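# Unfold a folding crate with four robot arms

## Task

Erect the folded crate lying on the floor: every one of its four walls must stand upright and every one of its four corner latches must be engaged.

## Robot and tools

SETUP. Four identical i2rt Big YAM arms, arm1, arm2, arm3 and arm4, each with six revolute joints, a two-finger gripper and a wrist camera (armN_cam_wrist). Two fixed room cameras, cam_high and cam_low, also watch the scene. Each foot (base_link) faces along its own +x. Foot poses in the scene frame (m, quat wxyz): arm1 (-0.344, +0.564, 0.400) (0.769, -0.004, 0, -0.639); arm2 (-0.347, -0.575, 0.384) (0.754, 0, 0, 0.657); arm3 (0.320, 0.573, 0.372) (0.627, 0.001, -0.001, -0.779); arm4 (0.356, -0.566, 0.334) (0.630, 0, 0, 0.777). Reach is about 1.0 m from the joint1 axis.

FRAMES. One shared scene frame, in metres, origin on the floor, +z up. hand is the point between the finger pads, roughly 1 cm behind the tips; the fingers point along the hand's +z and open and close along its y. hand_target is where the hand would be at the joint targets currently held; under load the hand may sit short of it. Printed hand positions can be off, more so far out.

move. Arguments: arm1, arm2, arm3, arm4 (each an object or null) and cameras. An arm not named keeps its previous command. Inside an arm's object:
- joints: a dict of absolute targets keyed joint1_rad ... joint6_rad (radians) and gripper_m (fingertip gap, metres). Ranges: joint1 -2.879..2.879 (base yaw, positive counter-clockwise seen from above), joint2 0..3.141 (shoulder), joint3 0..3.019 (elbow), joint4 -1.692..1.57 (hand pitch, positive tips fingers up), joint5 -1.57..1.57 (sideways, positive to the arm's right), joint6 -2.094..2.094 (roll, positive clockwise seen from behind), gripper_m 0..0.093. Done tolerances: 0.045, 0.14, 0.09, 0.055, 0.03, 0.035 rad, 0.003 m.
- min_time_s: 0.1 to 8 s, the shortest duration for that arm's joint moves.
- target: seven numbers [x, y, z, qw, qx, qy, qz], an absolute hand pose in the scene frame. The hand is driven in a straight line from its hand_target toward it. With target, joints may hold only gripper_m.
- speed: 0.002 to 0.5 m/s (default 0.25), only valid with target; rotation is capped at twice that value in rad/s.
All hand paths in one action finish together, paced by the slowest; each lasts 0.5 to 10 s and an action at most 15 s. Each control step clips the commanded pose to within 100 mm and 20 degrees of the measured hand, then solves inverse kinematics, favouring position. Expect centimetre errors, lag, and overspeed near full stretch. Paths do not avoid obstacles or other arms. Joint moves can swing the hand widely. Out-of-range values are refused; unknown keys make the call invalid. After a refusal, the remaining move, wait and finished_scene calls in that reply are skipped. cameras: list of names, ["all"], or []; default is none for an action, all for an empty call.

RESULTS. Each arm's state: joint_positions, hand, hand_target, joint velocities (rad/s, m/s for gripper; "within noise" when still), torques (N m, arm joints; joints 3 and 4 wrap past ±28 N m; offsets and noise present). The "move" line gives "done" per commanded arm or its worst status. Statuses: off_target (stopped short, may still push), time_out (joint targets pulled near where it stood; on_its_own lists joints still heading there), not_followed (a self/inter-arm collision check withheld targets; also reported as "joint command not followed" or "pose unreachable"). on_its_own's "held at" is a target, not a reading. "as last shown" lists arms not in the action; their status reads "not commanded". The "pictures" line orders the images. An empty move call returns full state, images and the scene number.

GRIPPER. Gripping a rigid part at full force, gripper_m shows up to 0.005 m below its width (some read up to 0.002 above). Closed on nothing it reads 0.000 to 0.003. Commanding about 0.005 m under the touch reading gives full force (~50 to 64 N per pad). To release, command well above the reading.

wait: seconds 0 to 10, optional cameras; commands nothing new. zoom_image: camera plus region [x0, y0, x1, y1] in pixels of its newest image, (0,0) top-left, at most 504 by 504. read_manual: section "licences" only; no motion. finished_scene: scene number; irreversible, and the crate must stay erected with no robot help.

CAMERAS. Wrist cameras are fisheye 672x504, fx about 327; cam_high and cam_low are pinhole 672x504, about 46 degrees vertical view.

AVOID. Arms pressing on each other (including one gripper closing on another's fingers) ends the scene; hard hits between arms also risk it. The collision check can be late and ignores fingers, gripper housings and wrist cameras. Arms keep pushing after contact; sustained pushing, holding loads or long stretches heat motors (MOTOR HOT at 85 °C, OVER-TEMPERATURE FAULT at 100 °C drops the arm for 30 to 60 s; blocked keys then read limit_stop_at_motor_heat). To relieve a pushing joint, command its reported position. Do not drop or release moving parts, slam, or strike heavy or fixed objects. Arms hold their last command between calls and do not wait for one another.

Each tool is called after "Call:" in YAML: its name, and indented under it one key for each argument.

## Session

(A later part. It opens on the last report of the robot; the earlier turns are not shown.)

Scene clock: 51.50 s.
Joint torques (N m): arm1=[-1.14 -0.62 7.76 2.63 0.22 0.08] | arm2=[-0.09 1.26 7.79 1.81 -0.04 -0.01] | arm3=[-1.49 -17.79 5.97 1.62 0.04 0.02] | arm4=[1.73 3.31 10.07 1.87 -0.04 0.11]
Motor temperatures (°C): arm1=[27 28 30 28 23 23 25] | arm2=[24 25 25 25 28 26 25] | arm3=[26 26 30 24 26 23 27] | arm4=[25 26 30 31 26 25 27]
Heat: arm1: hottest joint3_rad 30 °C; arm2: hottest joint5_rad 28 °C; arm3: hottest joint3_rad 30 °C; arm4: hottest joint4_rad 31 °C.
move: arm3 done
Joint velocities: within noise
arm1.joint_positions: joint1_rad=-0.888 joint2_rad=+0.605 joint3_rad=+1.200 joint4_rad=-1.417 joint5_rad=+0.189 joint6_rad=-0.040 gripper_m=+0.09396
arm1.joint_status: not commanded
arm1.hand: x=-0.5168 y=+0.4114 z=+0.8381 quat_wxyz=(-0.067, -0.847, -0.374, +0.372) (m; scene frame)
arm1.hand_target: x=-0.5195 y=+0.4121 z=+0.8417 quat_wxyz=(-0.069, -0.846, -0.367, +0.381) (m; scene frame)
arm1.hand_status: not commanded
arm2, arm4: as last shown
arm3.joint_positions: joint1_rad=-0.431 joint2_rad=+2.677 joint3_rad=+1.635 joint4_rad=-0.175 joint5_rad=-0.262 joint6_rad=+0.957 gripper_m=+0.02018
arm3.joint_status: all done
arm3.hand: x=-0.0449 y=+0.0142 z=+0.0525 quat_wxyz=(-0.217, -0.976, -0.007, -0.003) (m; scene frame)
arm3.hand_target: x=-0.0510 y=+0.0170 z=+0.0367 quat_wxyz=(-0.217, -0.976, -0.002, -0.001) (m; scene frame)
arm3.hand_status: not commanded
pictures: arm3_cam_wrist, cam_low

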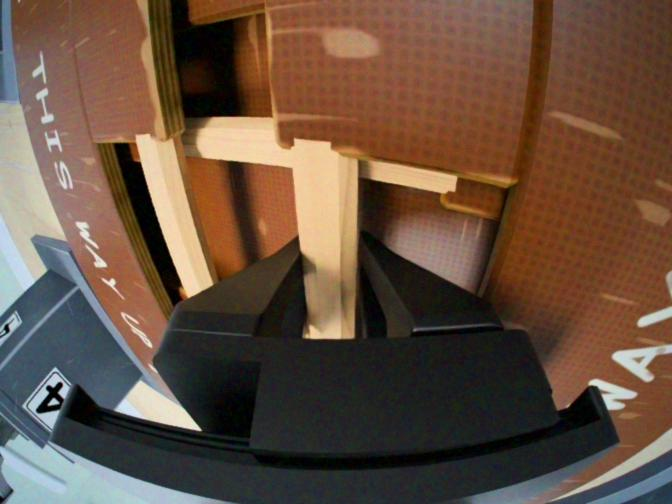

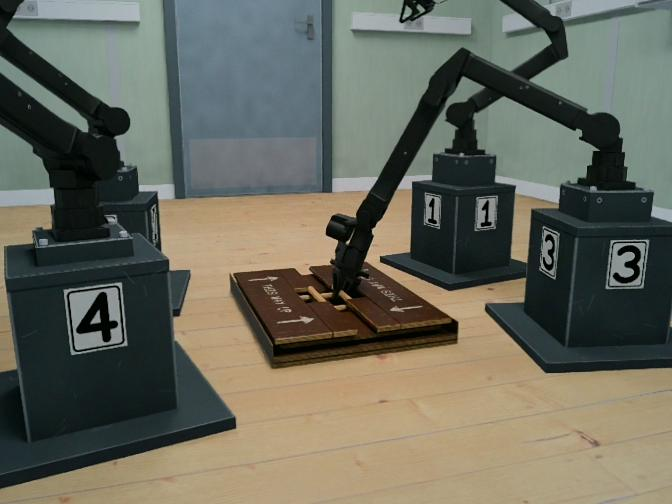

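Call:
move:
  arm3: {"joints": {"gripper_m": 0.012}}
  cameras: []

Scene clock: 61.73 s.
Joint torques (N m): arm1=[-0.79 -0.09 7.73 2.74 0.2 0.11] | arm2=[-0.15 1.26 7.82 1.81 -0.04 -0.01] | arm3=[-1.2 -18.08 6 1.42 0.05 0.15] | arm4=[1.73 3.25 10.09 1.87 -0.03 0.11]
Motor temperatures (°C): arm1=[27 28 31 28 23 23 25] | arm2=[24 25 25 25 28 26 25] | arm3=[26 27 30 24 26 23 27] | arm4=[25 26 30 31 26 25 27]
Heat: arm1: hottest joint3_rad 31 °C; arm2: hottest joint5_rad 28 °C; arm3: hottest joint3_rad 30 °C; arm4: hottest joint4_rad 31 °C.
move: arm3 off_target
Joint velocities: within noise
arm1, arm2, arm4: as last shown
arm3.joint_positions: joint1_rad=-0.431 joint2_rad=+2.677 joint3_rad=+1.636 joint4_rad=-0.173 joint5_rad=-0.265 joint6_rad=+0.934 gripper_m=+0.01581
arm3.joint_status: gripper_m off_target (ended at +0.01584, target +0.01200)
arm3.hand: x=-0.0452 y=+0.0130 z=+0.0532 quat_wxyz=(-0.219, -0.976, -0.019, +0.000) (m; scene frame)
arm3.hand_target: x=-0.0506 y=+0.0166 z=+0.0369 quat_wxyz=(-0.218, -0.976, -0.007, -0.001) (m; scene frame)
arm3.hand_status: not commanded
pictures: none
No camera images: "cameras" was empty.

Call:
move:
  arm3: {"target": [-0.05, 0.027, 0.107, 0.301, 0.954, 0, 0], "speed": 0.08, "joints": {"gripper_m": 0.0145}}
  cameras: ["arm3_cam_wrist","cam_low"]

Call:
zoom_image:
  camera: "cam_low"
  region: [220, 180, 480, 380]

Scene clock: 65.13 s.
Joint torques (N m): arm1=[-0.38 -0.03 7.69 2.55 0.19 0.07] | arm2=[-0.09 1.32 7.82 1.81 -0.04 -0.01] | arm3=[-1.79 -22.83 1.4 0.73 -0.03 0.22] | arm4=[1.73 3.25 10.07 1.87 -0.04 0.11]
Motor temperatures (°C): arm1=[27 28 31 28 23 23 25] | arm2=[24 25 25 25 28 26 25] | arm3=[26 27 30 24 26 23 27] | arm4=[25 26 30 31 26 25 27]
Heat: arm1: hottest joint3_rad 31 °C; arm2: hottest joint5_rad 28 °C; arm3: hottest joint3_rad 30 °C; arm4: hottest joint4_rad 31 °C.
move: arm3 off_target
Joint velocities: within noise
arm1, arm2, arm4: as last shown
arm3.joint_positions: joint1_rad=-0.457 joint2_rad=+2.585 joint3_rad=+1.477 joint4_rad=+0.046 joint5_rad=-0.368 joint6_rad=+0.955 gripper_m=+0.01575
arm3.joint_status: all done
arm3.hand: x=-0.0442 y=+0.0150 z=+0.0946 quat_wxyz=(-0.304, -0.952, -0.018, +0.005) (m; scene frame)
arm3.hand_target: x=-0.0503 y=+0.0267 z=+0.1056 quat_wxyz=(-0.300, -0.954, +0.001, +0.001) (m; scene frame)
arm3.hand_status: off_target (0.018 m and 2.2 deg from the pose sent, 0.056 m and 10.0 deg at the start)
pictures: arm3_cam_wrist, cam_low

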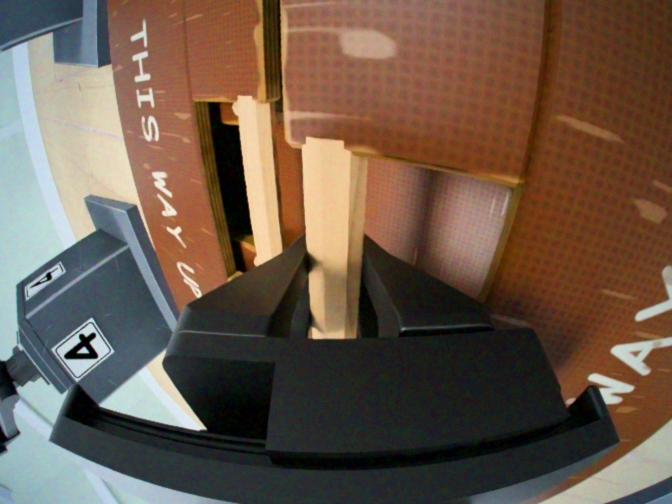

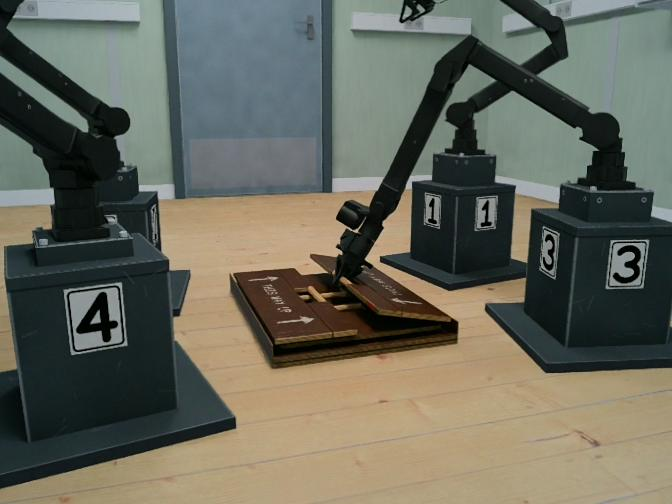

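Scaled by 1.938 from the camera's 672x504 image, which has a finer 960x720 frame.

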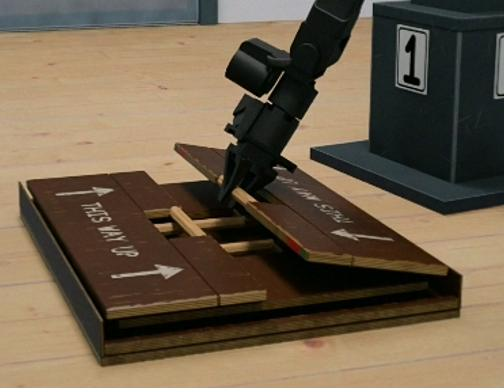

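Call:
move:
  arm3: {"target": [-0.05, 0.062, 0.178, 0.37, 0.929, 0, 0], "speed": 0.08}
  cameras: []

Call:
move:
  arm3: {"target": [-0.05, 0.117, 0.222, 0.44, 0.898, 0, 0], "speed": 0.08}
  cameras: ["arm3_cam_wrist","cam_low"]

Call:
zoom_image:
  camera: "cam_low"
  region: [220, 150, 480, 380]

Scene clock: 68.13 s.
Joint torques (N m): arm1=[-1.03 0.03 7.58 2.65 0.21 0.13] | arm2=[-0.03 1.32 7.83 1.83 -0.04 -0.01] | arm3=[-2.9 -21.07 1.26 0.7 -0.12 0.11] | arm4=[1.73 3.25 10.09 1.85 -0.04 0.11]
Motor temperatures (°C): arm1=[27 28 31 28 23 23 25] | arm2=[24 25 25 25 28 26 25] | arm3=[26 27 30 24 26 23 27] | arm4=[25 26 30 31 26 25 27]
Heat: arm1: hottest joint3_rad 31 °C; arm2: hottest joint5_rad 28 °C; arm3: hottest joint3_rad 30 °C; arm4: hottest joint4_rad 31 °C.
move: arm3 off_target
Joint velocities: within noise
arm1, arm2, arm4: as last shown
arm3.joint_positions: joint1_rad=-0.515 joint2_rad=+2.414 joint3_rad=+1.260 joint4_rad=+0.209 joint5_rad=-0.489 joint6_rad=+0.958 gripper_m=+0.01578
arm3.joint_status: not commanded
arm3.hand: x=-0.0444 y=+0.0442 z=+0.1685 quat_wxyz=(-0.377, -0.926, -0.019, +0.004) (m; scene frame)
arm3.hand_target: x=-0.0503 y=+0.0598 z=+0.1778 quat_wxyz=(-0.372, -0.928, +0.000, +0.000) (m; scene frame)
arm3.hand_status: off_target (0.021 m and 2.5 deg from the pose sent, 0.096 m and 8.3 deg at the start)
pictures: none
No camera images: "cameras" was empty.

Scene clock: 69.67 s.
Joint torques (N m): arm1=[-0.97 -0.56 7.72 2.84 0.27 0.07] | arm2=[-0.09 1.32 7.82 1.81 -0.04 -0.01] | arm3=[-2.9 -18.49 0.99 1.35 -0.22 0.11] | arm4=[1.73 3.25 10.07 1.85 -0.03 0.11]
Motor temperatures (°C): arm1=[27 28 31 28 23 23 25] | arm2=[24 25 25 25 28 26 25] | arm3=[26 27 29 24 26 23 27] | arm4=[25 26 30 31 26 25 27]
Heat: arm1: hottest joint3_rad 31 °C; arm2: hottest joint5_rad 28 °C; arm3: hottest joint3_rad 29 °C; arm4: hottest joint4_rad 31 °C.
move: arm3 off_target
Joint velocities: within noise
arm1, arm2, arm4: as last shown
arm3.joint_positions: joint1_rad=-0.615 joint2_rad=+2.289 joint3_rad=+1.059 joint4_rad=+0.378 joint5_rad=-0.636 joint6_rad=+0.941 gripper_m=+0.01580
arm3.joint_status: not commanded
arm3.hand: x=-0.0459 y=+0.0991 z=+0.2201 quat_wxyz=(-0.444, -0.896, -0.020, +0.003) (m; scene frame)
arm3.hand_target: x=-0.0497 y=+0.1162 z=+0.2218 quat_wxyz=(-0.439, -0.898, +0.001, -0.001) (m; scene frame)
arm3.hand_status: off_target (0.019 m and 2.3 deg from the pose sent, 0.091 m and 8.2 deg at the start)
pictures: arm3_cam_wrist, cam_low

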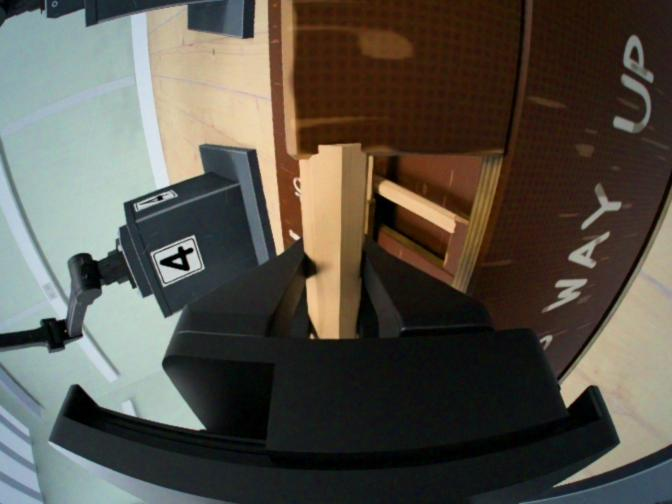

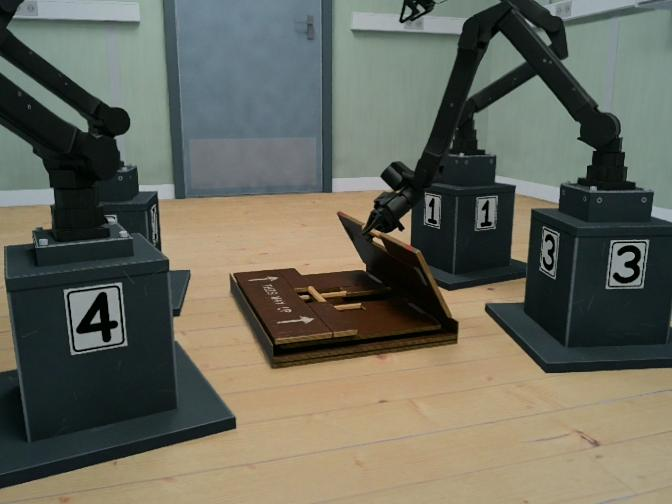

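Scaled by 1.938 from the camera's 672x504 image, which has a finer 960x720 frame.

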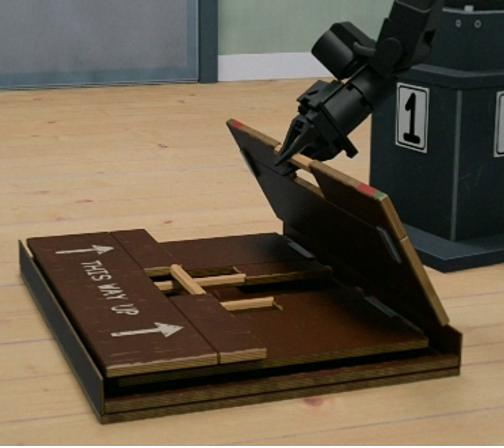

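Call:
move:
  arm3: {"target": [-0.05, 0.192, 0.245, 0.5, 0.866, 0, 0], "speed": 0.08}
  cameras: []

Call:
move:
  arm3: {"target": [-0.05, 0.225, 0.247, 0.537, 0.843, 0, 0], "speed": 0.06}
  cameras: ["arm3_cam_wrist","cam_low","cam_high"]

Call:
zoom_image:
  camera: "cam_low"
  region: [220, 150, 480, 380]

Call:
zoom_image:
  camera: "cam_high"
  region: [240, 220, 430, 410]

Scene clock: 73.17 s.
Joint torques (N m): arm1=[-0.56 -0.5 7.73 2.59 0.24 0.06] | arm2=[-0.09 1.2 7.8 1.83 -0.04 -0.02] | arm3=[-2.73 -16.97 0.01 1.25 -0.11 0.09] | arm4=[1.73 3.31 10.09 1.85 -0.04 0.11]
Motor temperatures (°C): arm1=[27 28 31 28 23 23 25] | arm2=[24 25 25 25 28 26 25] | arm3=[26 28 29 24 26 23 28] | arm4=[25 26 31 31 26 25 27]
Heat: arm1: hottest joint3_rad 31 °C; arm2: hottest joint5_rad 28 °C; arm3: hottest joint3_rad 29 °C; arm4: hottest joint3_rad 31 °C.
move: arm3 off_target
Joint velocities: within noise
arm1, arm2, arm4: as last shown
arm3.joint_positions: joint1_rad=-0.767 joint2_rad=+2.242 joint3_rad=+0.895 joint4_rad=+0.545 joint5_rad=-0.827 joint6_rad=+0.888 gripper_m=+0.01522
arm3.joint_status: not commanded
arm3.hand: x=-0.0484 y=+0.1739 z=+0.2449 quat_wxyz=(-0.507, -0.862, -0.022, +0.002) (m; scene frame)
arm3.hand_target: x=-0.0500 y=+0.1908 z=+0.2452 quat_wxyz=(-0.501, -0.865, +0.001, +0.000) (m; scene frame)
arm3.hand_status: off_target (0.018 m and 2.7 deg from the pose sent, 0.096 m and 7.6 deg at the start)
pictures: none
No camera images: "cameras" was empty.

Scene clock: 74.50 s.
Joint torques (N m): arm1=[-1.44 -0.15 7.73 2.7 0.26 0.09] | arm2=[-0.09 1.26 7.8 1.84 -0.04 -0.01] | arm3=[-6.07 -15.62 -1.29 2.69 -1.6 -0.01] | arm4=[1.73 3.31 10.07 1.85 -0.04 0.11]
Motor temperatures (°C): arm1=[27 28 31 28 23 23 25] | arm2=[24 25 25 25 28 26 25] | arm3=[26 27 29 24 26 23 28] | arm4=[25 26 31 31 26 25 27]
Heat: arm1: hottest joint3_rad 31 °C; arm2: hottest joint5_rad 28 °C; arm3: hottest joint3_rad 29 °C; arm4: hottest joint3_rad 31 °C.
move: arm3 off_target
Joint velocities: within noise
arm1, arm2, arm4: as last shown
arm3.joint_positions: joint1_rad=-0.802 joint2_rad=+2.262 joint3_rad=+0.872 joint4_rad=+0.631 joint5_rad=-0.891 joint6_rad=+0.900 gripper_m=+0.01522
arm3.joint_status: not commanded
arm3.hand: x=-0.0487 y=+0.1869 z=+0.2474 quat_wxyz=(-0.533, -0.846, -0.024, +0.002) (m; scene frame)
arm3.hand_target: x=-0.0539 y=+0.2192 z=+0.2489 quat_wxyz=(-0.540, -0.842, +0.001, +0.002) (m; scene frame)
arm3.hand_status: off_target (0.038 m and 2.8 deg from the pose sent, 0.051 m and 4.8 deg at the start)
pictures: arm3_cam_wrist, cam_high, cam_low

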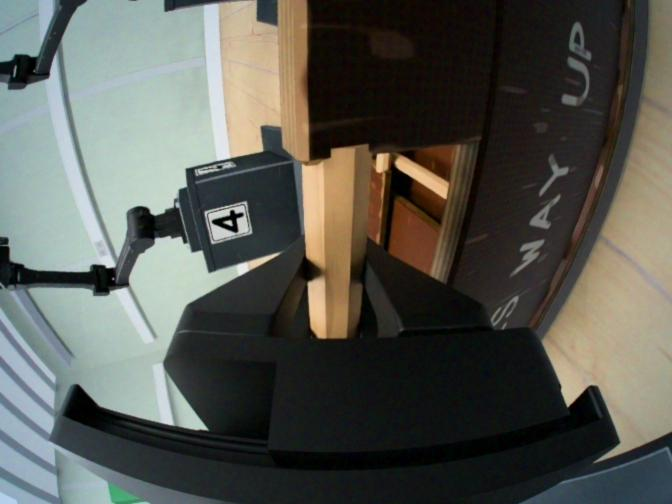

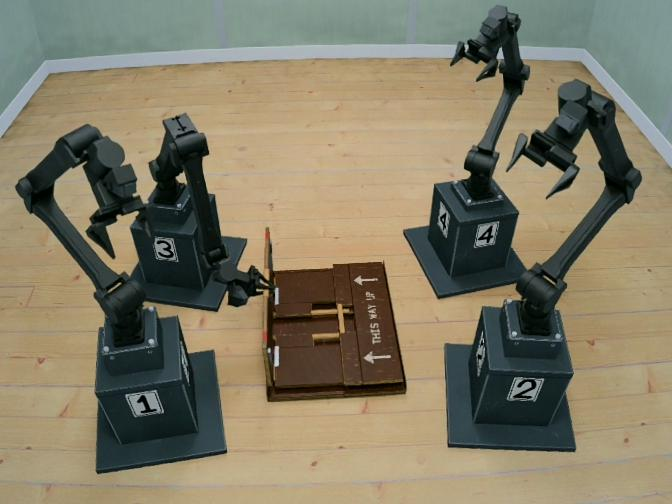

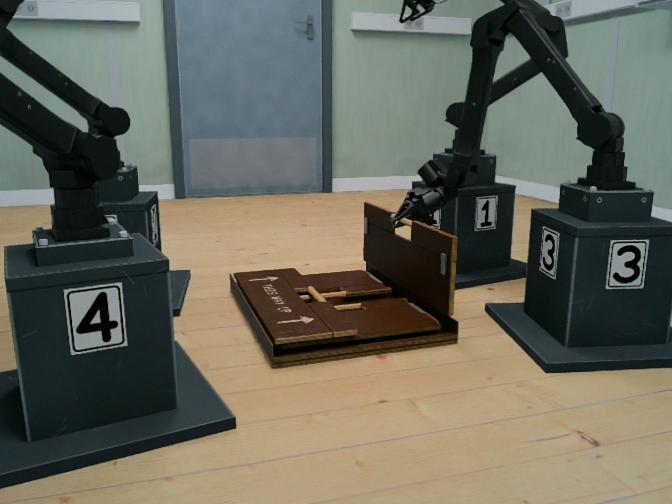

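Scaled by 1.938 from the camera's 672x504 image, which has a finer 960x720 frame.

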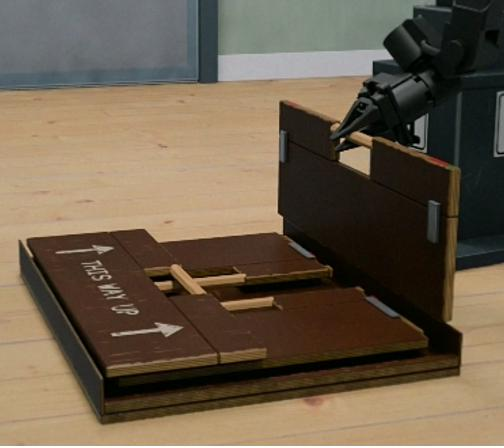

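Scaled by 2.653 from the camera's 672x504 image, which has a finer 960x720 frame.

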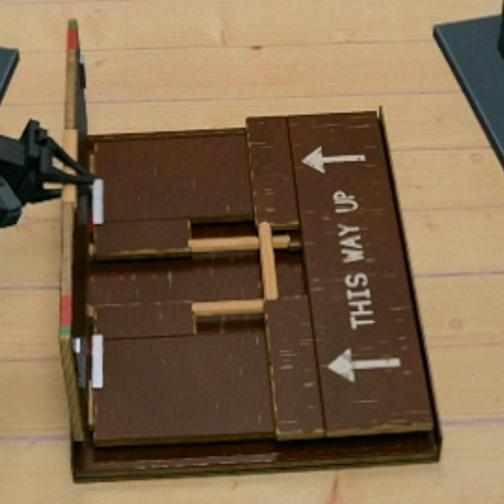

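Call:
move:
  arm3: {"target": [-0.05, 0.205, 0.249, 0.54, 0.842, 0, 0], "speed": 0.1}
  arm2: {"target": [-0.035, -0.094, 0.135, 0, 0, 0.976, 0.216], "speed": 0.4, "joints": {"gripper_m": 0.045}}
  cameras: ["arm2_cam_wrist","cam_low"]

Call:
zoom_image:
  camera: "arm2_cam_wrist"
  region: [170, 50, 500, 310]

Call:
zoom_image:
  camera: "cam_low"
  region: [220, 150, 480, 380]

Scene clock: 82.40 s.
Joint torques (N m): arm1=[-0.62 -0.21 7.77 2.66 0.22 0.08] | arm2=[-0.32 -19.55 4.79 0.42 -0.02 0.01] | arm3=[-3.55 -15.15 -0.29 2.97 -0.88 0.13] | arm4=[1.73 3.31 10.09 1.87 -0.04 0.11]
Motor temperatures (°C): arm1=[27 28 31 28 23 23 25] | arm2=[24 25 26 25 28 26 25] | arm3=[26 27 29 24 27 23 28] | arm4=[25 26 31 31 26 25 27]
Heat: arm1: hottest joint3_rad 31 °C; arm2: hottest joint5_rad 28 °C; arm3: hottest joint3_rad 29 °C; arm4: hottest joint3_rad 31 °C.
move: arm2 off_target; arm3 off_target
Joint velocities: within noise
arm1: as last shown
arm2.joint_positions: joint1_rad=-0.514 joint2_rad=+2.400 joint3_rad=+1.176 joint4_rad=-0.022 joint5_rad=-0.266 joint6_rad=+0.956 gripper_m=+0.04513
arm2.joint_status: all done
arm2.hand: x=-0.0472 y=-0.1067 z=+0.1323 quat_wxyz=(+0.011, +0.004, -0.978, -0.207) (m; scene frame)
arm2.hand_target: x=-0.0395 y=-0.1014 z=+0.1329 quat_wxyz=(+0.008, -0.002, -0.978, -0.209) (m; scene frame)
arm2.hand_status: off_target (0.018 m and 1.7 deg from the pose sent, 1.003 m and 142.0 deg at the start)
arm3.joint_positions: joint1_rad=-0.802 joint2_rad=+2.266 joint3_rad=+0.871 joint4_rad=+0.649 joint5_rad=-0.893 joint6_rad=+0.911 gripper_m=+0.01522
arm3.joint_status: not commanded
arm3.hand: x=-0.0488 y=+0.1866 z=+0.2475 quat_wxyz=(-0.536, -0.844, -0.022, +0.003) (m; scene frame)
arm3.hand_target: x=-0.0496 y=+0.2042 z=+0.2486 quat_wxyz=(-0.540, -0.842, -0.004, +0.002) (m; scene frame)
arm3.hand_status: off_target (0.018 m and 2.6 deg from the pose sent, 0.018 m and 2.9 deg at the start)
arm4.joint_positions: joint1_rad=+0.790 joint2_rad=+0.548 joint3_rad=+1.366 joint4_rad=-1.267 joint5_rad=+0.241 joint6_rad=-0.097 gripper_m=+0.09396
arm4.joint_status: not commanded
arm4.hand: x=+0.1989 y=-0.4149 z=+0.8936 quat_wxyz=(-0.270, +0.802, -0.260, -0.465) (m; scene frame)
arm4.hand_target: x=+0.2019 y=-0.4169 z=+0.9028 quat_wxyz=(-0.272, +0.796, -0.260, -0.474) (m; scene frame)
arm4.hand_status: not commanded
pictures: arm2_cam_wrist, cam_low

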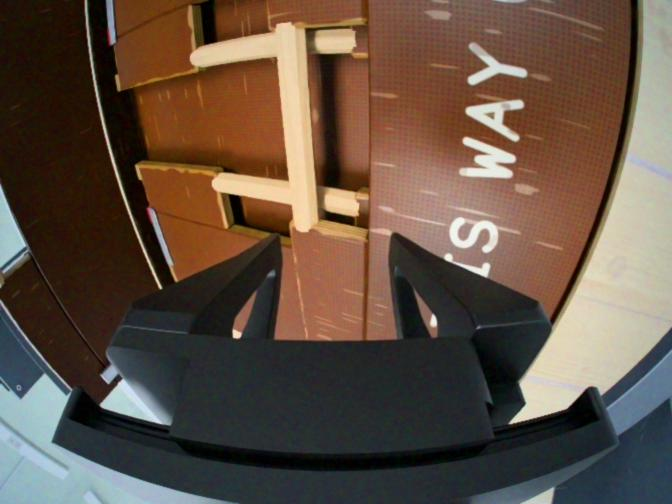

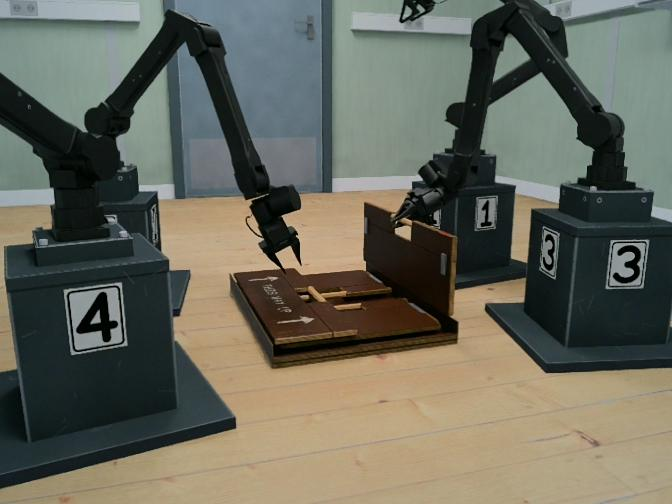

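Scaled by 1.527 from the camera's 672x504 image, which has a finer 960x720 frame.

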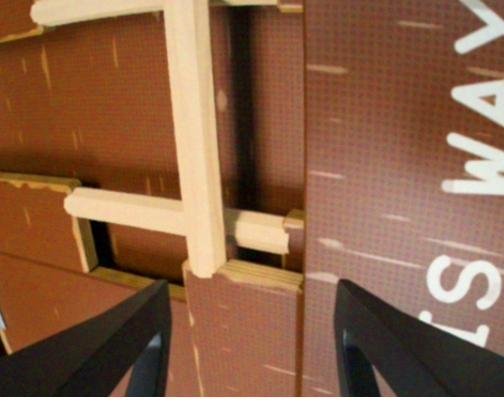

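Scaled by 1.938 from the camera's 672x504 image, which has a finer 960x720 frame.

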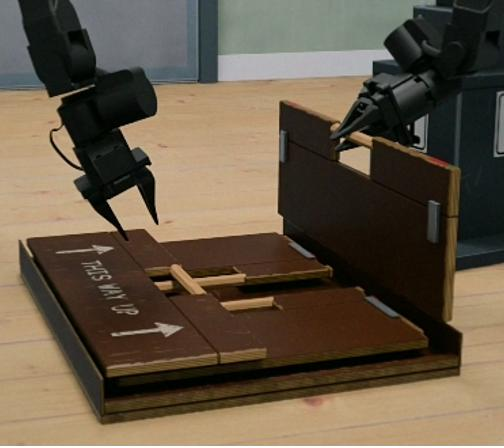

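Call:
move:
  arm2: {"target": [0.0, -0.062, 0.095, 0, 0, 0.976, 0.216], "speed": 0.12}
  cameras: ["arm2_cam_wrist"]

Call:
zoom_image:
  camera: "arm2_cam_wrist"
  region: [170, 50, 500, 310]

Scene clock: 85.97 s.
Joint torques (N m): arm1=[-0.85 0.15 7.75 2.78 0.26 0.08] | arm2=[-0.85 -21.19 5.49 0.44 -0.03 -0.14] | arm3=[-3.72 -15.33 -0.36 2.89 -0.84 0.18] | arm4=[1.73 3.25 10.07 1.87 -0.04 0.11]
Motor temperatures (°C): arm1=[27 28 31 28 23 23 25] | arm2=[24 26 26 25 28 26 25] | arm3=[26 27 29 24 27 23 28] | arm4=[25 26 31 31 26 25 27]
Heat: arm1: hottest joint3_rad 31 °C; arm2: hottest joint5_rad 28 °C; arm3: hottest joint3_rad 29 °C; arm4: hottest joint3_rad 31 °C.
move: arm2 off_target
Joint velocities: within noise
arm1.joint_positions: joint1_rad=-0.888 joint2_rad=+0.605 joint3_rad=+1.200 joint4_rad=-1.417 joint5_rad=+0.189 joint6_rad=-0.040 gripper_m=+0.09396
arm1.joint_status: not commanded
arm1.hand: x=-0.5168 y=+0.4114 z=+0.8381 quat_wxyz=(-0.067, -0.847, -0.374, +0.372) (m; scene frame)
arm1.hand_target: x=-0.5195 y=+0.4121 z=+0.8417 quat_wxyz=(-0.069, -0.846, -0.367, +0.381) (m; scene frame)
arm1.hand_status: not commanded
arm2.joint_positions: joint1_rad=-0.514 joint2_rad=+2.542 joint3_rad=+1.386 joint4_rad=-0.073 joint5_rad=-0.266 joint6_rad=+0.956 gripper_m=+0.04513
arm2.joint_status: not commanded
arm2.hand: x=-0.0146 y=-0.0639 z=+0.0949 quat_wxyz=(+0.006, +0.005, -0.977, -0.213) (m; scene frame)
arm2.hand_target: x=-0.0048 y=-0.0599 z=+0.0944 quat_wxyz=(+0.001, +0.004, -0.976, -0.216) (m; scene frame)
arm2.hand_status: off_target (0.015 m and 0.9 deg from the pose sent, 0.075 m and 1.7 deg at the start)
arm3, arm4: as last shown
pictures: arm2_cam_wrist

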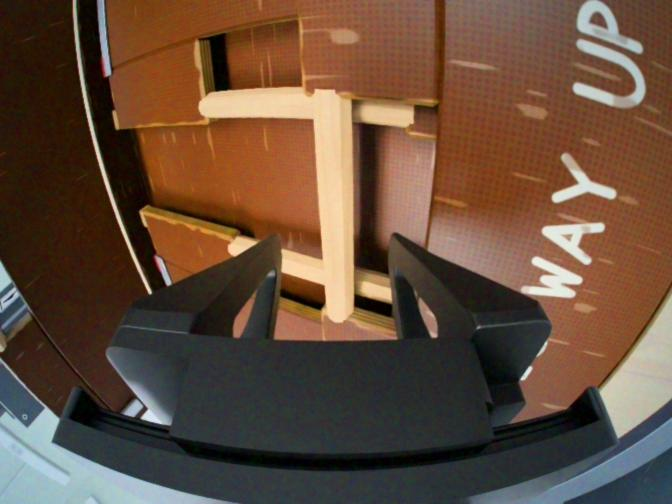

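Scaled by 1.527 from the camera's 672x504 image, which has a finer 960x720 frame.

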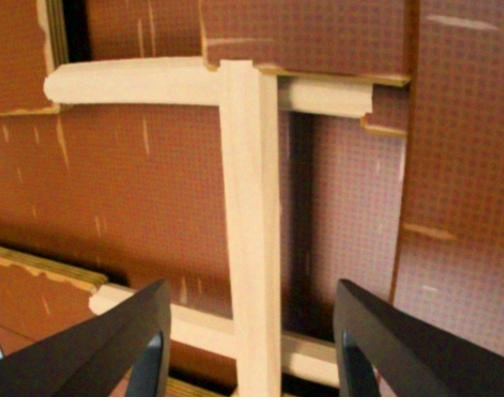

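Call:
move:
  arm2: {"target": [0.006, -0.041, 0.053, 0, 0, 0.976, 0.216], "speed": 0.08}
  cameras: ["arm2_cam_wrist","cam_low"]

Call:
zoom_image:
  camera: "arm2_cam_wrist"
  region: [170, 50, 500, 310]

Call:
zoom_image:
  camera: "cam_low"
  region: [220, 150, 480, 380]

Scene clock: 88.53 s.
Joint torques (N m): arm1=[-1.08 0.21 7.66 2.63 0.22 0.1] | arm2=[-0.26 -22.3 5.56 0.49 0.04 0.03] | arm3=[-3.02 -15.62 -0.39 2.91 -0.86 0.16] | arm4=[1.73 3.31 10.07 1.85 -0.04 0.11]
Motor temperatures (°C): arm1=[27 28 31 28 23 23 25] | arm2=[24 26 26 25 28 26 25] | arm3=[26 27 29 24 27 23 28] | arm4=[25 26 31 31 26 25 27]
Heat: arm1: hottest joint3_rad 31 °C; arm2: hottest joint5_rad 28 °C; arm3: hottest joint3_rad 29 °C; arm4: hottest joint3_rad 31 °C.
move: arm2 done
Joint velocities: within noise
arm1, arm3, arm4: as last shown
arm2.joint_positions: joint1_rad=-0.514 joint2_rad=+2.665 joint3_rad=+1.519 joint4_rad=-0.079 joint5_rad=-0.262 joint6_rad=+0.958 gripper_m=+0.04513
arm2.joint_status: not commanded
arm2.hand: x=-0.0009 y=-0.0473 z=+0.0526 quat_wxyz=(+0.003, +0.004, -0.977, -0.214) (m; scene frame)
arm2.hand_target: x=+0.0061 y=-0.0408 z=+0.0533 quat_wxyz=(-0.001, -0.001, -0.976, -0.217) (m; scene frame)
arm2.hand_status: done (0.009 m and 0.6 deg from the pose sent, 0.052 m and 0.9 deg at the start)
pictures: arm2_cam_wrist, cam_low

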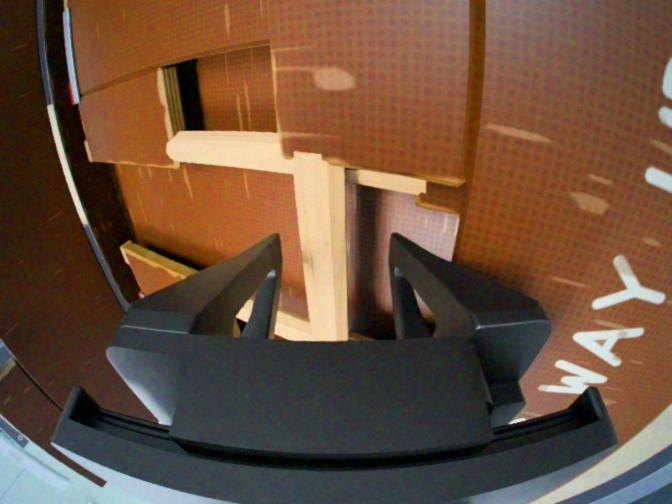

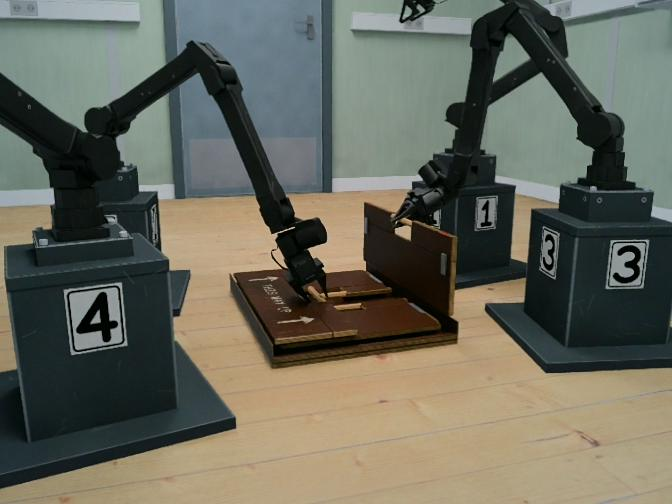

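Scaled by 1.527 from the camera's 672x504 image, which has a finer 960x720 frame.

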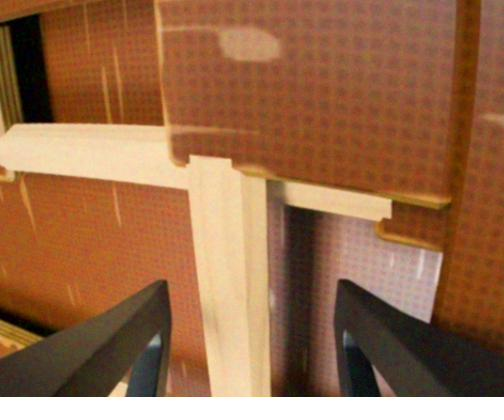

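Scaled by 1.938 from the camera's 672x504 image, which has a finer 960x720 frame.

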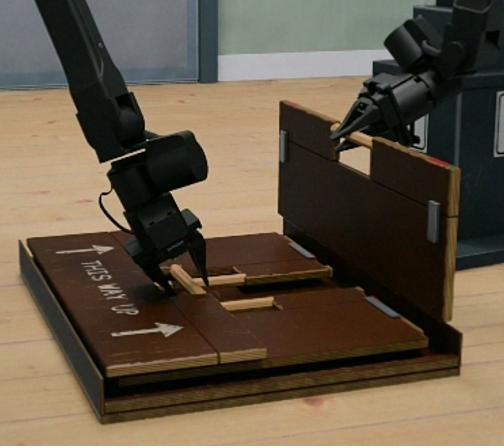

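Call:
move:
  arm2: {"target": [0.006, -0.034, 0.041, 0, 0, 0.976, 0.216], "speed": 0.06}
  cameras: []

Call:
move:
  arm2: {"joints": {"gripper_m": 0.012}}
  cameras: ["arm2_cam_wrist"]

Scene clock: 90.83 s.
Joint torques (N m): arm1=[-0.85 -0.09 7.64 2.74 0.3 0.06] | arm2=[0.5 -22.12 5.67 0.46 0.02 0.03] | arm3=[-3.31 -15.62 -0.47 2.84 -0.89 0.18] | arm4=[1.67 3.25 10.09 1.85 -0.03 0.11]
Motor temperatures (°C): arm1=[27 28 31 28 23 23 25] | arm2=[24 26 26 25 28 26 25] | arm3=[26 27 28 24 27 23 28] | arm4=[25 26 31 31 26 25 27]
Heat: arm1: hottest joint3_rad 31 °C; arm2: hottest joint5_rad 28 °C; arm3: hottest joint3_rad 28 °C; arm4: hottest joint3_rad 31 °C.
move: arm2 done
Joint velocities: within noise
arm1, arm3, arm4: as last shown
arm2.joint_positions: joint1_rad=-0.514 joint2_rad=+2.696 joint3_rad=+1.558 joint4_rad=-0.082 joint5_rad=-0.260 joint6_rad=+0.962 gripper_m=+0.04512
arm2.joint_status: not commanded
arm2.hand: x=+0.0035 y=-0.0418 z=+0.0428 quat_wxyz=(+0.001, +0.002, -0.977, -0.215) (m; scene frame)
arm2.hand_target: x=+0.0055 y=-0.0346 z=+0.0407 quat_wxyz=(+0.000, +0.000, -0.976, -0.216) (m; scene frame)
arm2.hand_status: done (0.008 m and 0.3 deg from the pose sent, 0.019 m and 0.6 deg at the start)
pictures: none
No camera images: "cameras" was empty.

Scene clock: 91.53 s.
Joint torques (N m): arm1=[-0.5 -0.26 7.62 2.85 0.23 0.08] | arm2=[0.26 -22.24 5.31 0.51 0.01 0.17] | arm3=[-3.72 -15.5 -0.53 2.97 -0.87 0.16] | arm4=[1.73 3.25 10.07 1.85 -0.04 0.11]
Motor temperatures (°C): arm1=[27 28 31 28 23 23 25] | arm2=[24 26 26 25 28 26 25] | arm3=[26 27 28 24 27 23 28] | arm4=[25 26 31 31 26 25 27]
Heat: arm1: hottest joint3_rad 31 °C; arm2: hottest joint5_rad 28 °C; arm3: hottest joint3_rad 28 °C; arm4: hottest joint3_rad 31 °C.
move: arm2 off_target
Joint velocities: within noise
arm1, arm3, arm4: as last shown
arm2.joint_positions: joint1_rad=-0.514 joint2_rad=+2.696 joint3_rad=+1.564 joint4_rad=-0.084 joint5_rad=-0.260 joint6_rad=+0.941 gripper_m=+0.01705
arm2.joint_status: gripper_m off_target (ended at +0.01707, target +0.01200)
arm2.hand: x=+0.0054 y=-0.0393 z=+0.0442 quat_wxyz=(-0.003, +0.013, -0.976, -0.217) (m; scene frame)
arm2.hand_target: x=+0.0060 y=-0.0345 z=+0.0409 quat_wxyz=(-0.001, +0.005, -0.976, -0.217) (m; scene frame)
arm2.hand_status: not commanded
pictures: arm2_cam_wrist

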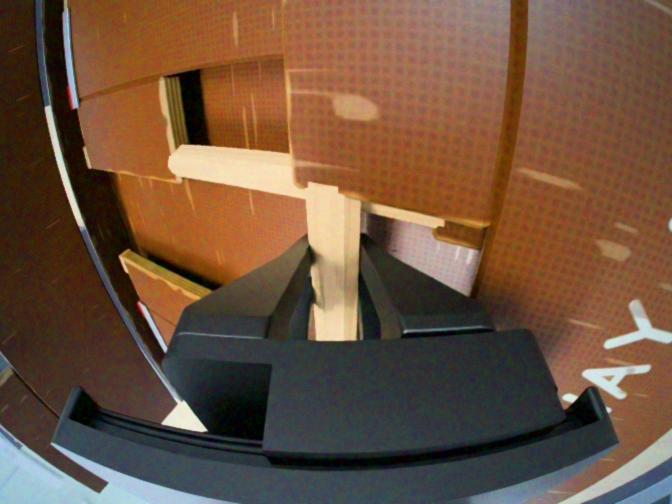

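Call:
move:
  arm2: {"target": [0.007, -0.053, 0.116, 0, 0, 0.954, 0.301], "speed": 0.08, "joints": {"gripper_m": 0.0155}}
  cameras: []

Call:
move:
  arm2: {"target": [0.007, -0.09, 0.174, 0, 0, 0.929, 0.37], "speed": 0.08}
  cameras: []

Call:
move:
  arm2: {"target": [0.007, -0.145, 0.216, 0, 0, 0.898, 0.44], "speed": 0.08}
  cameras: ["cam_low","arm2_cam_wrist"]

Call:
zoom_image:
  camera: "cam_low"
  region: [220, 150, 480, 380]

Scene clock: 95.67 s.
Joint torques (N m): arm1=[-0.97 0.09 7.61 2.69 0.26 0.11] | arm2=[-0.97 -25.88 1.39 0.42 -0.32 0.13] | arm3=[-3.14 -15.68 -0.43 2.78 -0.88 0.16] | arm4=[1.73 3.25 10.07 1.85 -0.04 0.11]
Motor temperatures (°C): arm1=[27 28 31 28 23 23 25] | arm2=[24 26 26 25 28 26 25] | arm3=[26 27 28 24 27 23 28] | arm4=[25 26 31 31 26 25 27]
Heat: arm1: hottest joint3_rad 31 °C; arm2: hottest joint5_rad 28 °C; arm3: hottest joint3_rad 28 °C; arm4: hottest joint3_rad 31 °C.
move: arm2 off_target
Joint velocities: within noise
arm1, arm3, arm4: as last shown
arm2.joint_positions: joint1_rad=-0.548 joint2_rad=+2.578 joint3_rad=+1.384 joint4_rad=+0.131 joint5_rad=-0.372 joint6_rad=+0.953 gripper_m=+0.01697
arm2.joint_status: all done
arm2.hand: x=+0.0056 y=-0.0440 z=+0.0987 quat_wxyz=(-0.008, +0.015, -0.952, -0.305) (m; scene frame)
arm2.hand_target: x=+0.0083 y=-0.0501 z=+0.1158 quat_wxyz=(-0.003, +0.001, -0.953, -0.304) (m; scene frame)
arm2.hand_status: off_target (0.020 m and 2.0 deg from the pose sent, 0.073 m and 10.1 deg at the start)
pictures: none
No camera images: "cameras" was empty.

Scene clock: 97.20 s.
Joint torques (N m): arm1=[-0.85 -0.21 7.71 2.82 0.21 0.09] | arm2=[-1.61 -23.59 0.95 0.36 -0.28 -0.03] | arm3=[-3.25 -15.44 -0.43 3.02 -0.87 0.15] | arm4=[1.73 3.31 10.07 1.85 -0.04 0.11]
Motor temperatures (°C): arm1=[27 28 31 28 23 23 25] | arm2=[24 26 26 25 28 26 25] | arm3=[26 27 28 24 27 23 28] | arm4=[25 26 31 31 26 25 27]
Heat: arm1: hottest joint3_rad 31 °C; arm2: hottest joint5_rad 28 °C; arm3: hottest joint3_rad 28 °C; arm4: hottest joint3_rad 31 °C.
move: arm2 off_target
Joint velocities: within noise
arm1, arm3, arm4: as last shown
arm2.joint_positions: joint1_rad=-0.614 joint2_rad=+2.427 joint3_rad=+1.183 joint4_rad=+0.292 joint5_rad=-0.496 joint6_rad=+0.956 gripper_m=+0.01699
arm2.joint_status: not commanded
arm2.hand: x=+0.0069 y=-0.0748 z=+0.1651 quat_wxyz=(-0.005, +0.012, -0.926, -0.377) (m; scene frame)
arm2.hand_target: x=+0.0072 y=-0.0886 z=+0.1743 quat_wxyz=(+0.000, +0.000, -0.929, -0.371) (m; scene frame)
arm2.hand_status: off_target (0.018 m and 1.7 deg from the pose sent, 0.088 m and 8.1 deg at the start)
pictures: none
No camera images: "cameras" was empty.

Scene clock: 98.77 s.
Joint torques (N m): arm1=[-1.44 -0.26 7.72 2.66 0.23 0.09] | arm2=[-1.73 -20.25 0.72 0.75 -0.3 -0.14] | arm3=[-3.37 -15.74 -0.34 2.91 -0.87 0.14] | arm4=[1.73 3.25 10.07 1.85 -0.04 0.11]
Motor temperatures (°C): arm1=[27 28 31 28 23 23 25] | arm2=[24 27 26 25 28 26 25] | arm3=[26 27 28 24 27 23 28] | arm4=[25 26 31 31 26 25 27]
Heat: arm1: hottest joint3_rad 31 °C; arm2: hottest joint5_rad 28 °C; arm3: hottest joint3_rad 28 °C; arm4: hottest joint3_rad 31 °C.
move: arm2 off_target
Joint velocities: within noise
arm1, arm3, arm4: as last shown
arm2.joint_positions: joint1_rad=-0.723 joint2_rad=+2.320 joint3_rad=+0.993 joint4_rad=+0.464 joint5_rad=-0.653 joint6_rad=+0.941 gripper_m=+0.01703
arm2.joint_status: not commanded
arm2.hand: x=+0.0086 y=-0.1296 z=+0.2141 quat_wxyz=(-0.002, +0.009, -0.895, -0.445) (m; scene frame)
arm2.hand_target: x=+0.0057 y=-0.1451 z=+0.2145 quat_wxyz=(+0.003, -0.002, -0.899, -0.438) (m; scene frame)
arm2.hand_status: off_target (0.016 m and 1.3 deg from the pose sent, 0.087 m and 8.1 deg at the start)
pictures: arm2_cam_wrist, cam_low

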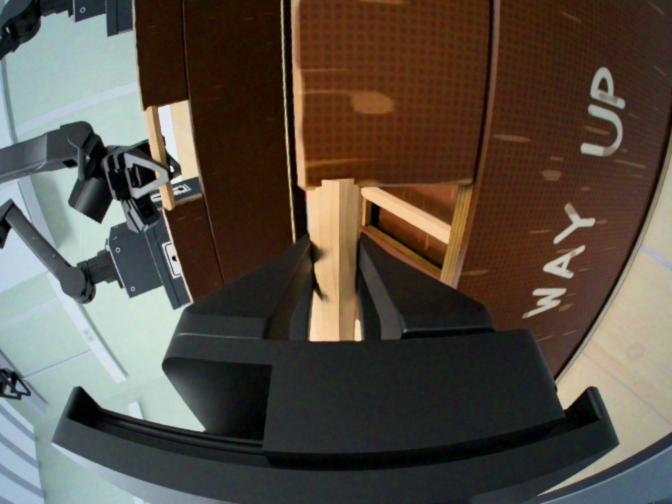

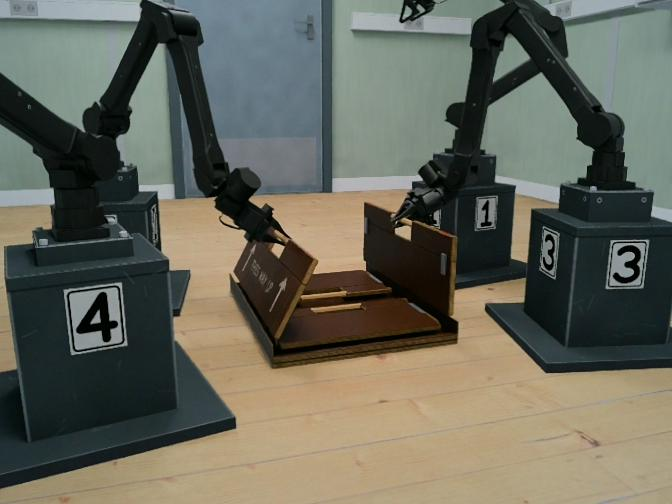

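Scaled by 1.938 from the camera's 672x504 image, which has a finer 960x720 frame.

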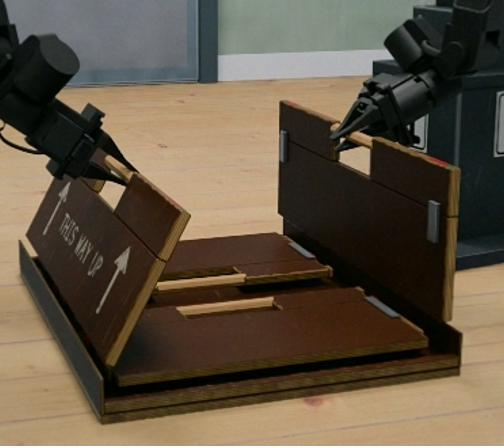

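Excellent. Continue; meanwhile arm4 hovers later.

Call:
move:
  arm2: {"target": [0.007, -0.212, 0.234, 0, 0, 0.866, 0.5], "speed": 0.08}
  cameras: []

Call:
move:
  arm2: {"target": [0.007, -0.235, 0.237, 0, 0, 0.85, 0.525], "speed": 0.06}
  cameras: ["cam_low","arm2_cam_wrist","cam_high"]

Call:
zoom_image:
  camera: "cam_low"
  region: [220, 150, 480, 380]

Call:
zoom_image:
  camera: "cam_high"
  region: [240, 220, 430, 410]

Scene clock: 101.77 s.
Joint torques (N m): arm1=[-1.44 0.26 7.73 2.76 0.24 0.09] | arm2=[-1.38 -17.55 0.5 0.94 -0.15 -0.18] | arm3=[-4.42 -15.68 -0.5 2.84 -0.88 0.14] | arm4=[1.73 3.31 10.07 1.87 -0.04 0.11]
Motor temperatures (°C): arm1=[27 28 31 28 23 23 25] | arm2=[24 27 25 25 28 26 25] | arm3=[26 27 28 24 28 23 28] | arm4=[25 26 31 31 26 25 27]
Heat: arm1: hottest joint3_rad 31 °C; arm2: hottest joint5_rad 28 °C; arm3: hottest joint3_rad 28 °C; arm4: hottest joint3_rad 31 °C.
move: arm2 off_target
Joint velocities: within noise
arm1: as last shown
arm2.joint_positions: joint1_rad=-0.876 joint2_rad=+2.289 joint3_rad=+0.851 joint4_rad=+0.630 joint5_rad=-0.846 joint6_rad=+0.898 gripper_m=+0.01680
arm2.joint_status: not commanded
arm2.hand: x=+0.0115 y=-0.1983 z=+0.2396 quat_wxyz=(+0.000, +0.008, -0.860, -0.510) (m; scene frame)
arm2.hand_target: x=+0.0063 y=-0.2105 z=+0.2358 quat_wxyz=(+0.004, -0.003, -0.864, -0.503) (m; scene frame)
arm2.hand_status: off_target (0.016 m and 1.6 deg from the pose sent, 0.085 m and 7.2 deg at the start)
arm3.joint_positions: joint1_rad=-0.802 joint2_rad=+2.266 joint3_rad=+0.871 joint4_rad=+0.649 joint5_rad=-0.893 joint6_rad=+0.911 gripper_m=+0.01522
arm3.joint_status: not commanded
arm3.hand: x=-0.0488 y=+0.1866 z=+0.2475 quat_wxyz=(-0.536, -0.844, -0.022, +0.003) (m; scene frame)
arm3.hand_target: x=-0.0496 y=+0.2042 z=+0.2486 quat_wxyz=(-0.540, -0.842, -0.004, +0.002) (m; scene frame)
arm3.hand_status: not commanded
arm4.joint_positions: joint1_rad=+0.790 joint2_rad=+0.548 joint3_rad=+1.366 joint4_rad=-1.267 joint5_rad=+0.241 joint6_rad=-0.097 gripper_m=+0.09396
arm4.joint_status: not commanded
arm4.hand: x=+0.1989 y=-0.4149 z=+0.8936 quat_wxyz=(-0.270, +0.802, -0.260, -0.465) (m; scene frame)
arm4.hand_target: x=+0.2019 y=-0.4169 z=+0.9028 quat_wxyz=(-0.272, +0.796, -0.260, -0.474) (m; scene frame)
arm4.hand_status: not commanded
pictures: none
No camera images: "cameras" was empty.

Scene clock: 102.73 s.
Joint torques (N m): arm1=[-1.14 -0.56 7.62 2.66 0.24 0.1] | arm2=[-2.26 -16.26 0.42 1.55 -0.63 -0.28] | arm3=[-2.78 -15.74 -0.53 2.89 -0.84 0.14] | arm4=[1.73 3.25 10.07 1.85 -0.04 0.11]
Motor temperatures (°C): arm1=[27 28 31 28 23 23 25] | arm2=[24 27 25 25 28 26 25] | arm3=[26 27 28 24 28 23 28] | arm4=[25 26 31 31 26 25 27]
Heat: arm1: hottest joint3_rad 31 °C; arm2: hottest joint5_rad 28 °C; arm3: hottest joint3_rad 28 °C; arm4: hottest joint3_rad 31 °C.
move: arm2 off_target
Joint velocities: within noise
arm1.joint_positions: joint1_rad=-0.888 joint2_rad=+0.605 joint3_rad=+1.200 joint4_rad=-1.417 joint5_rad=+0.189 joint6_rad=-0.040 gripper_m=+0.09396
arm1.joint_status: not commanded
arm1.hand: x=-0.5168 y=+0.4114 z=+0.8381 quat_wxyz=(-0.067, -0.847, -0.374, +0.372) (m; scene frame)
arm1.hand_target: x=-0.5195 y=+0.4121 z=+0.8417 quat_wxyz=(-0.069, -0.846, -0.367, +0.381) (m; scene frame)
arm1.hand_status: not commanded
arm2.joint_positions: joint1_rad=-0.927 joint2_rad=+2.297 joint3_rad=+0.820 joint4_rad=+0.679 joint5_rad=-0.900 joint6_rad=+0.880 gripper_m=+0.01679
arm2.joint_status: not commanded
arm2.hand: x=+0.0130 y=-0.2195 z=+0.2422 quat_wxyz=(-0.004, +0.007, -0.850, -0.527) (m; scene frame)
arm2.hand_target: x=+0.0096 y=-0.2338 z=+0.2371 quat_wxyz=(-0.004, -0.001, -0.851, -0.525) (m; scene frame)
arm2.hand_status: off_target (0.017 m and 0.9 deg from the pose sent, 0.037 m and 2.2 deg at the start)
arm3, arm4: as last shown
pictures: arm2_cam_wrist, cam_high, cam_low

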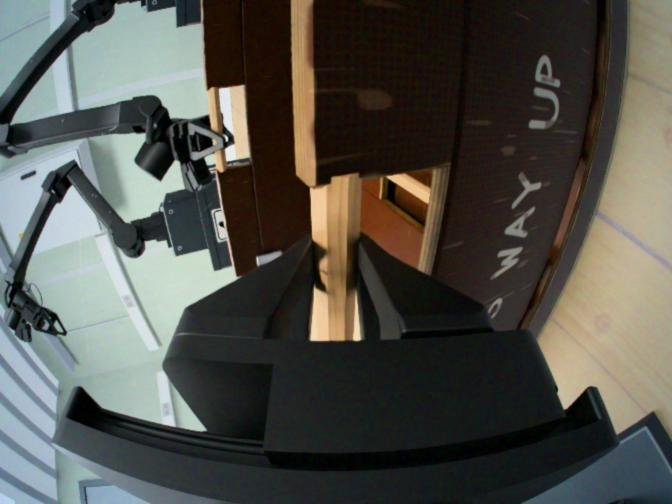

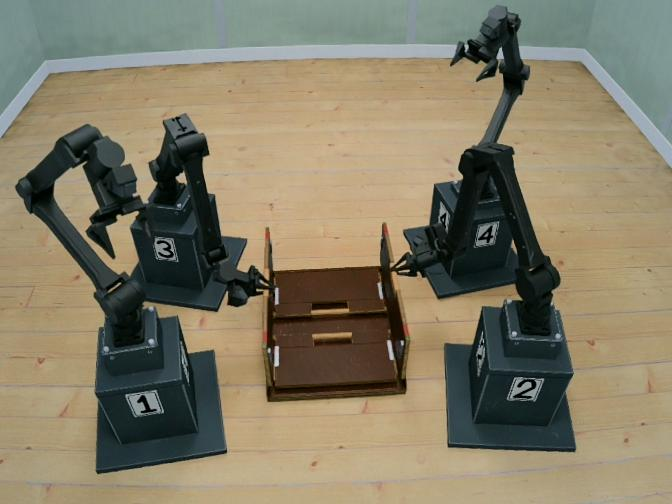

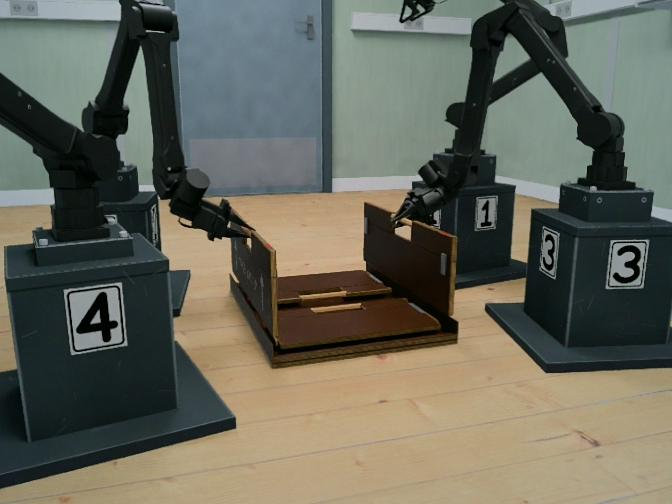

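Scaled by 1.938 from the camera's 672x504 image, which has a finer 960x720 frame.

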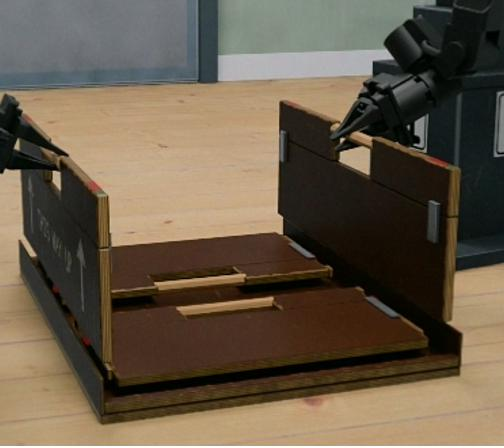

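Scaled by 2.653 from the camera's 672x504 image, which has a finer 960x720 frame.

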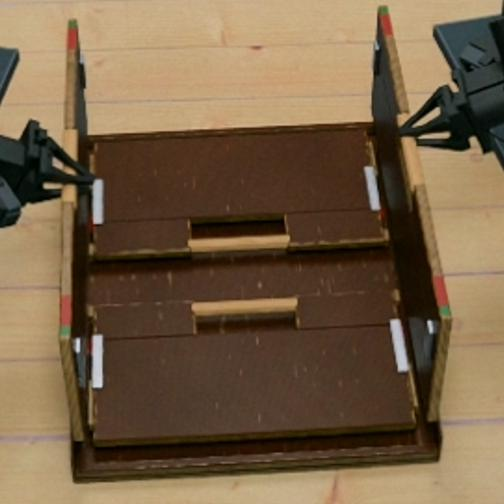

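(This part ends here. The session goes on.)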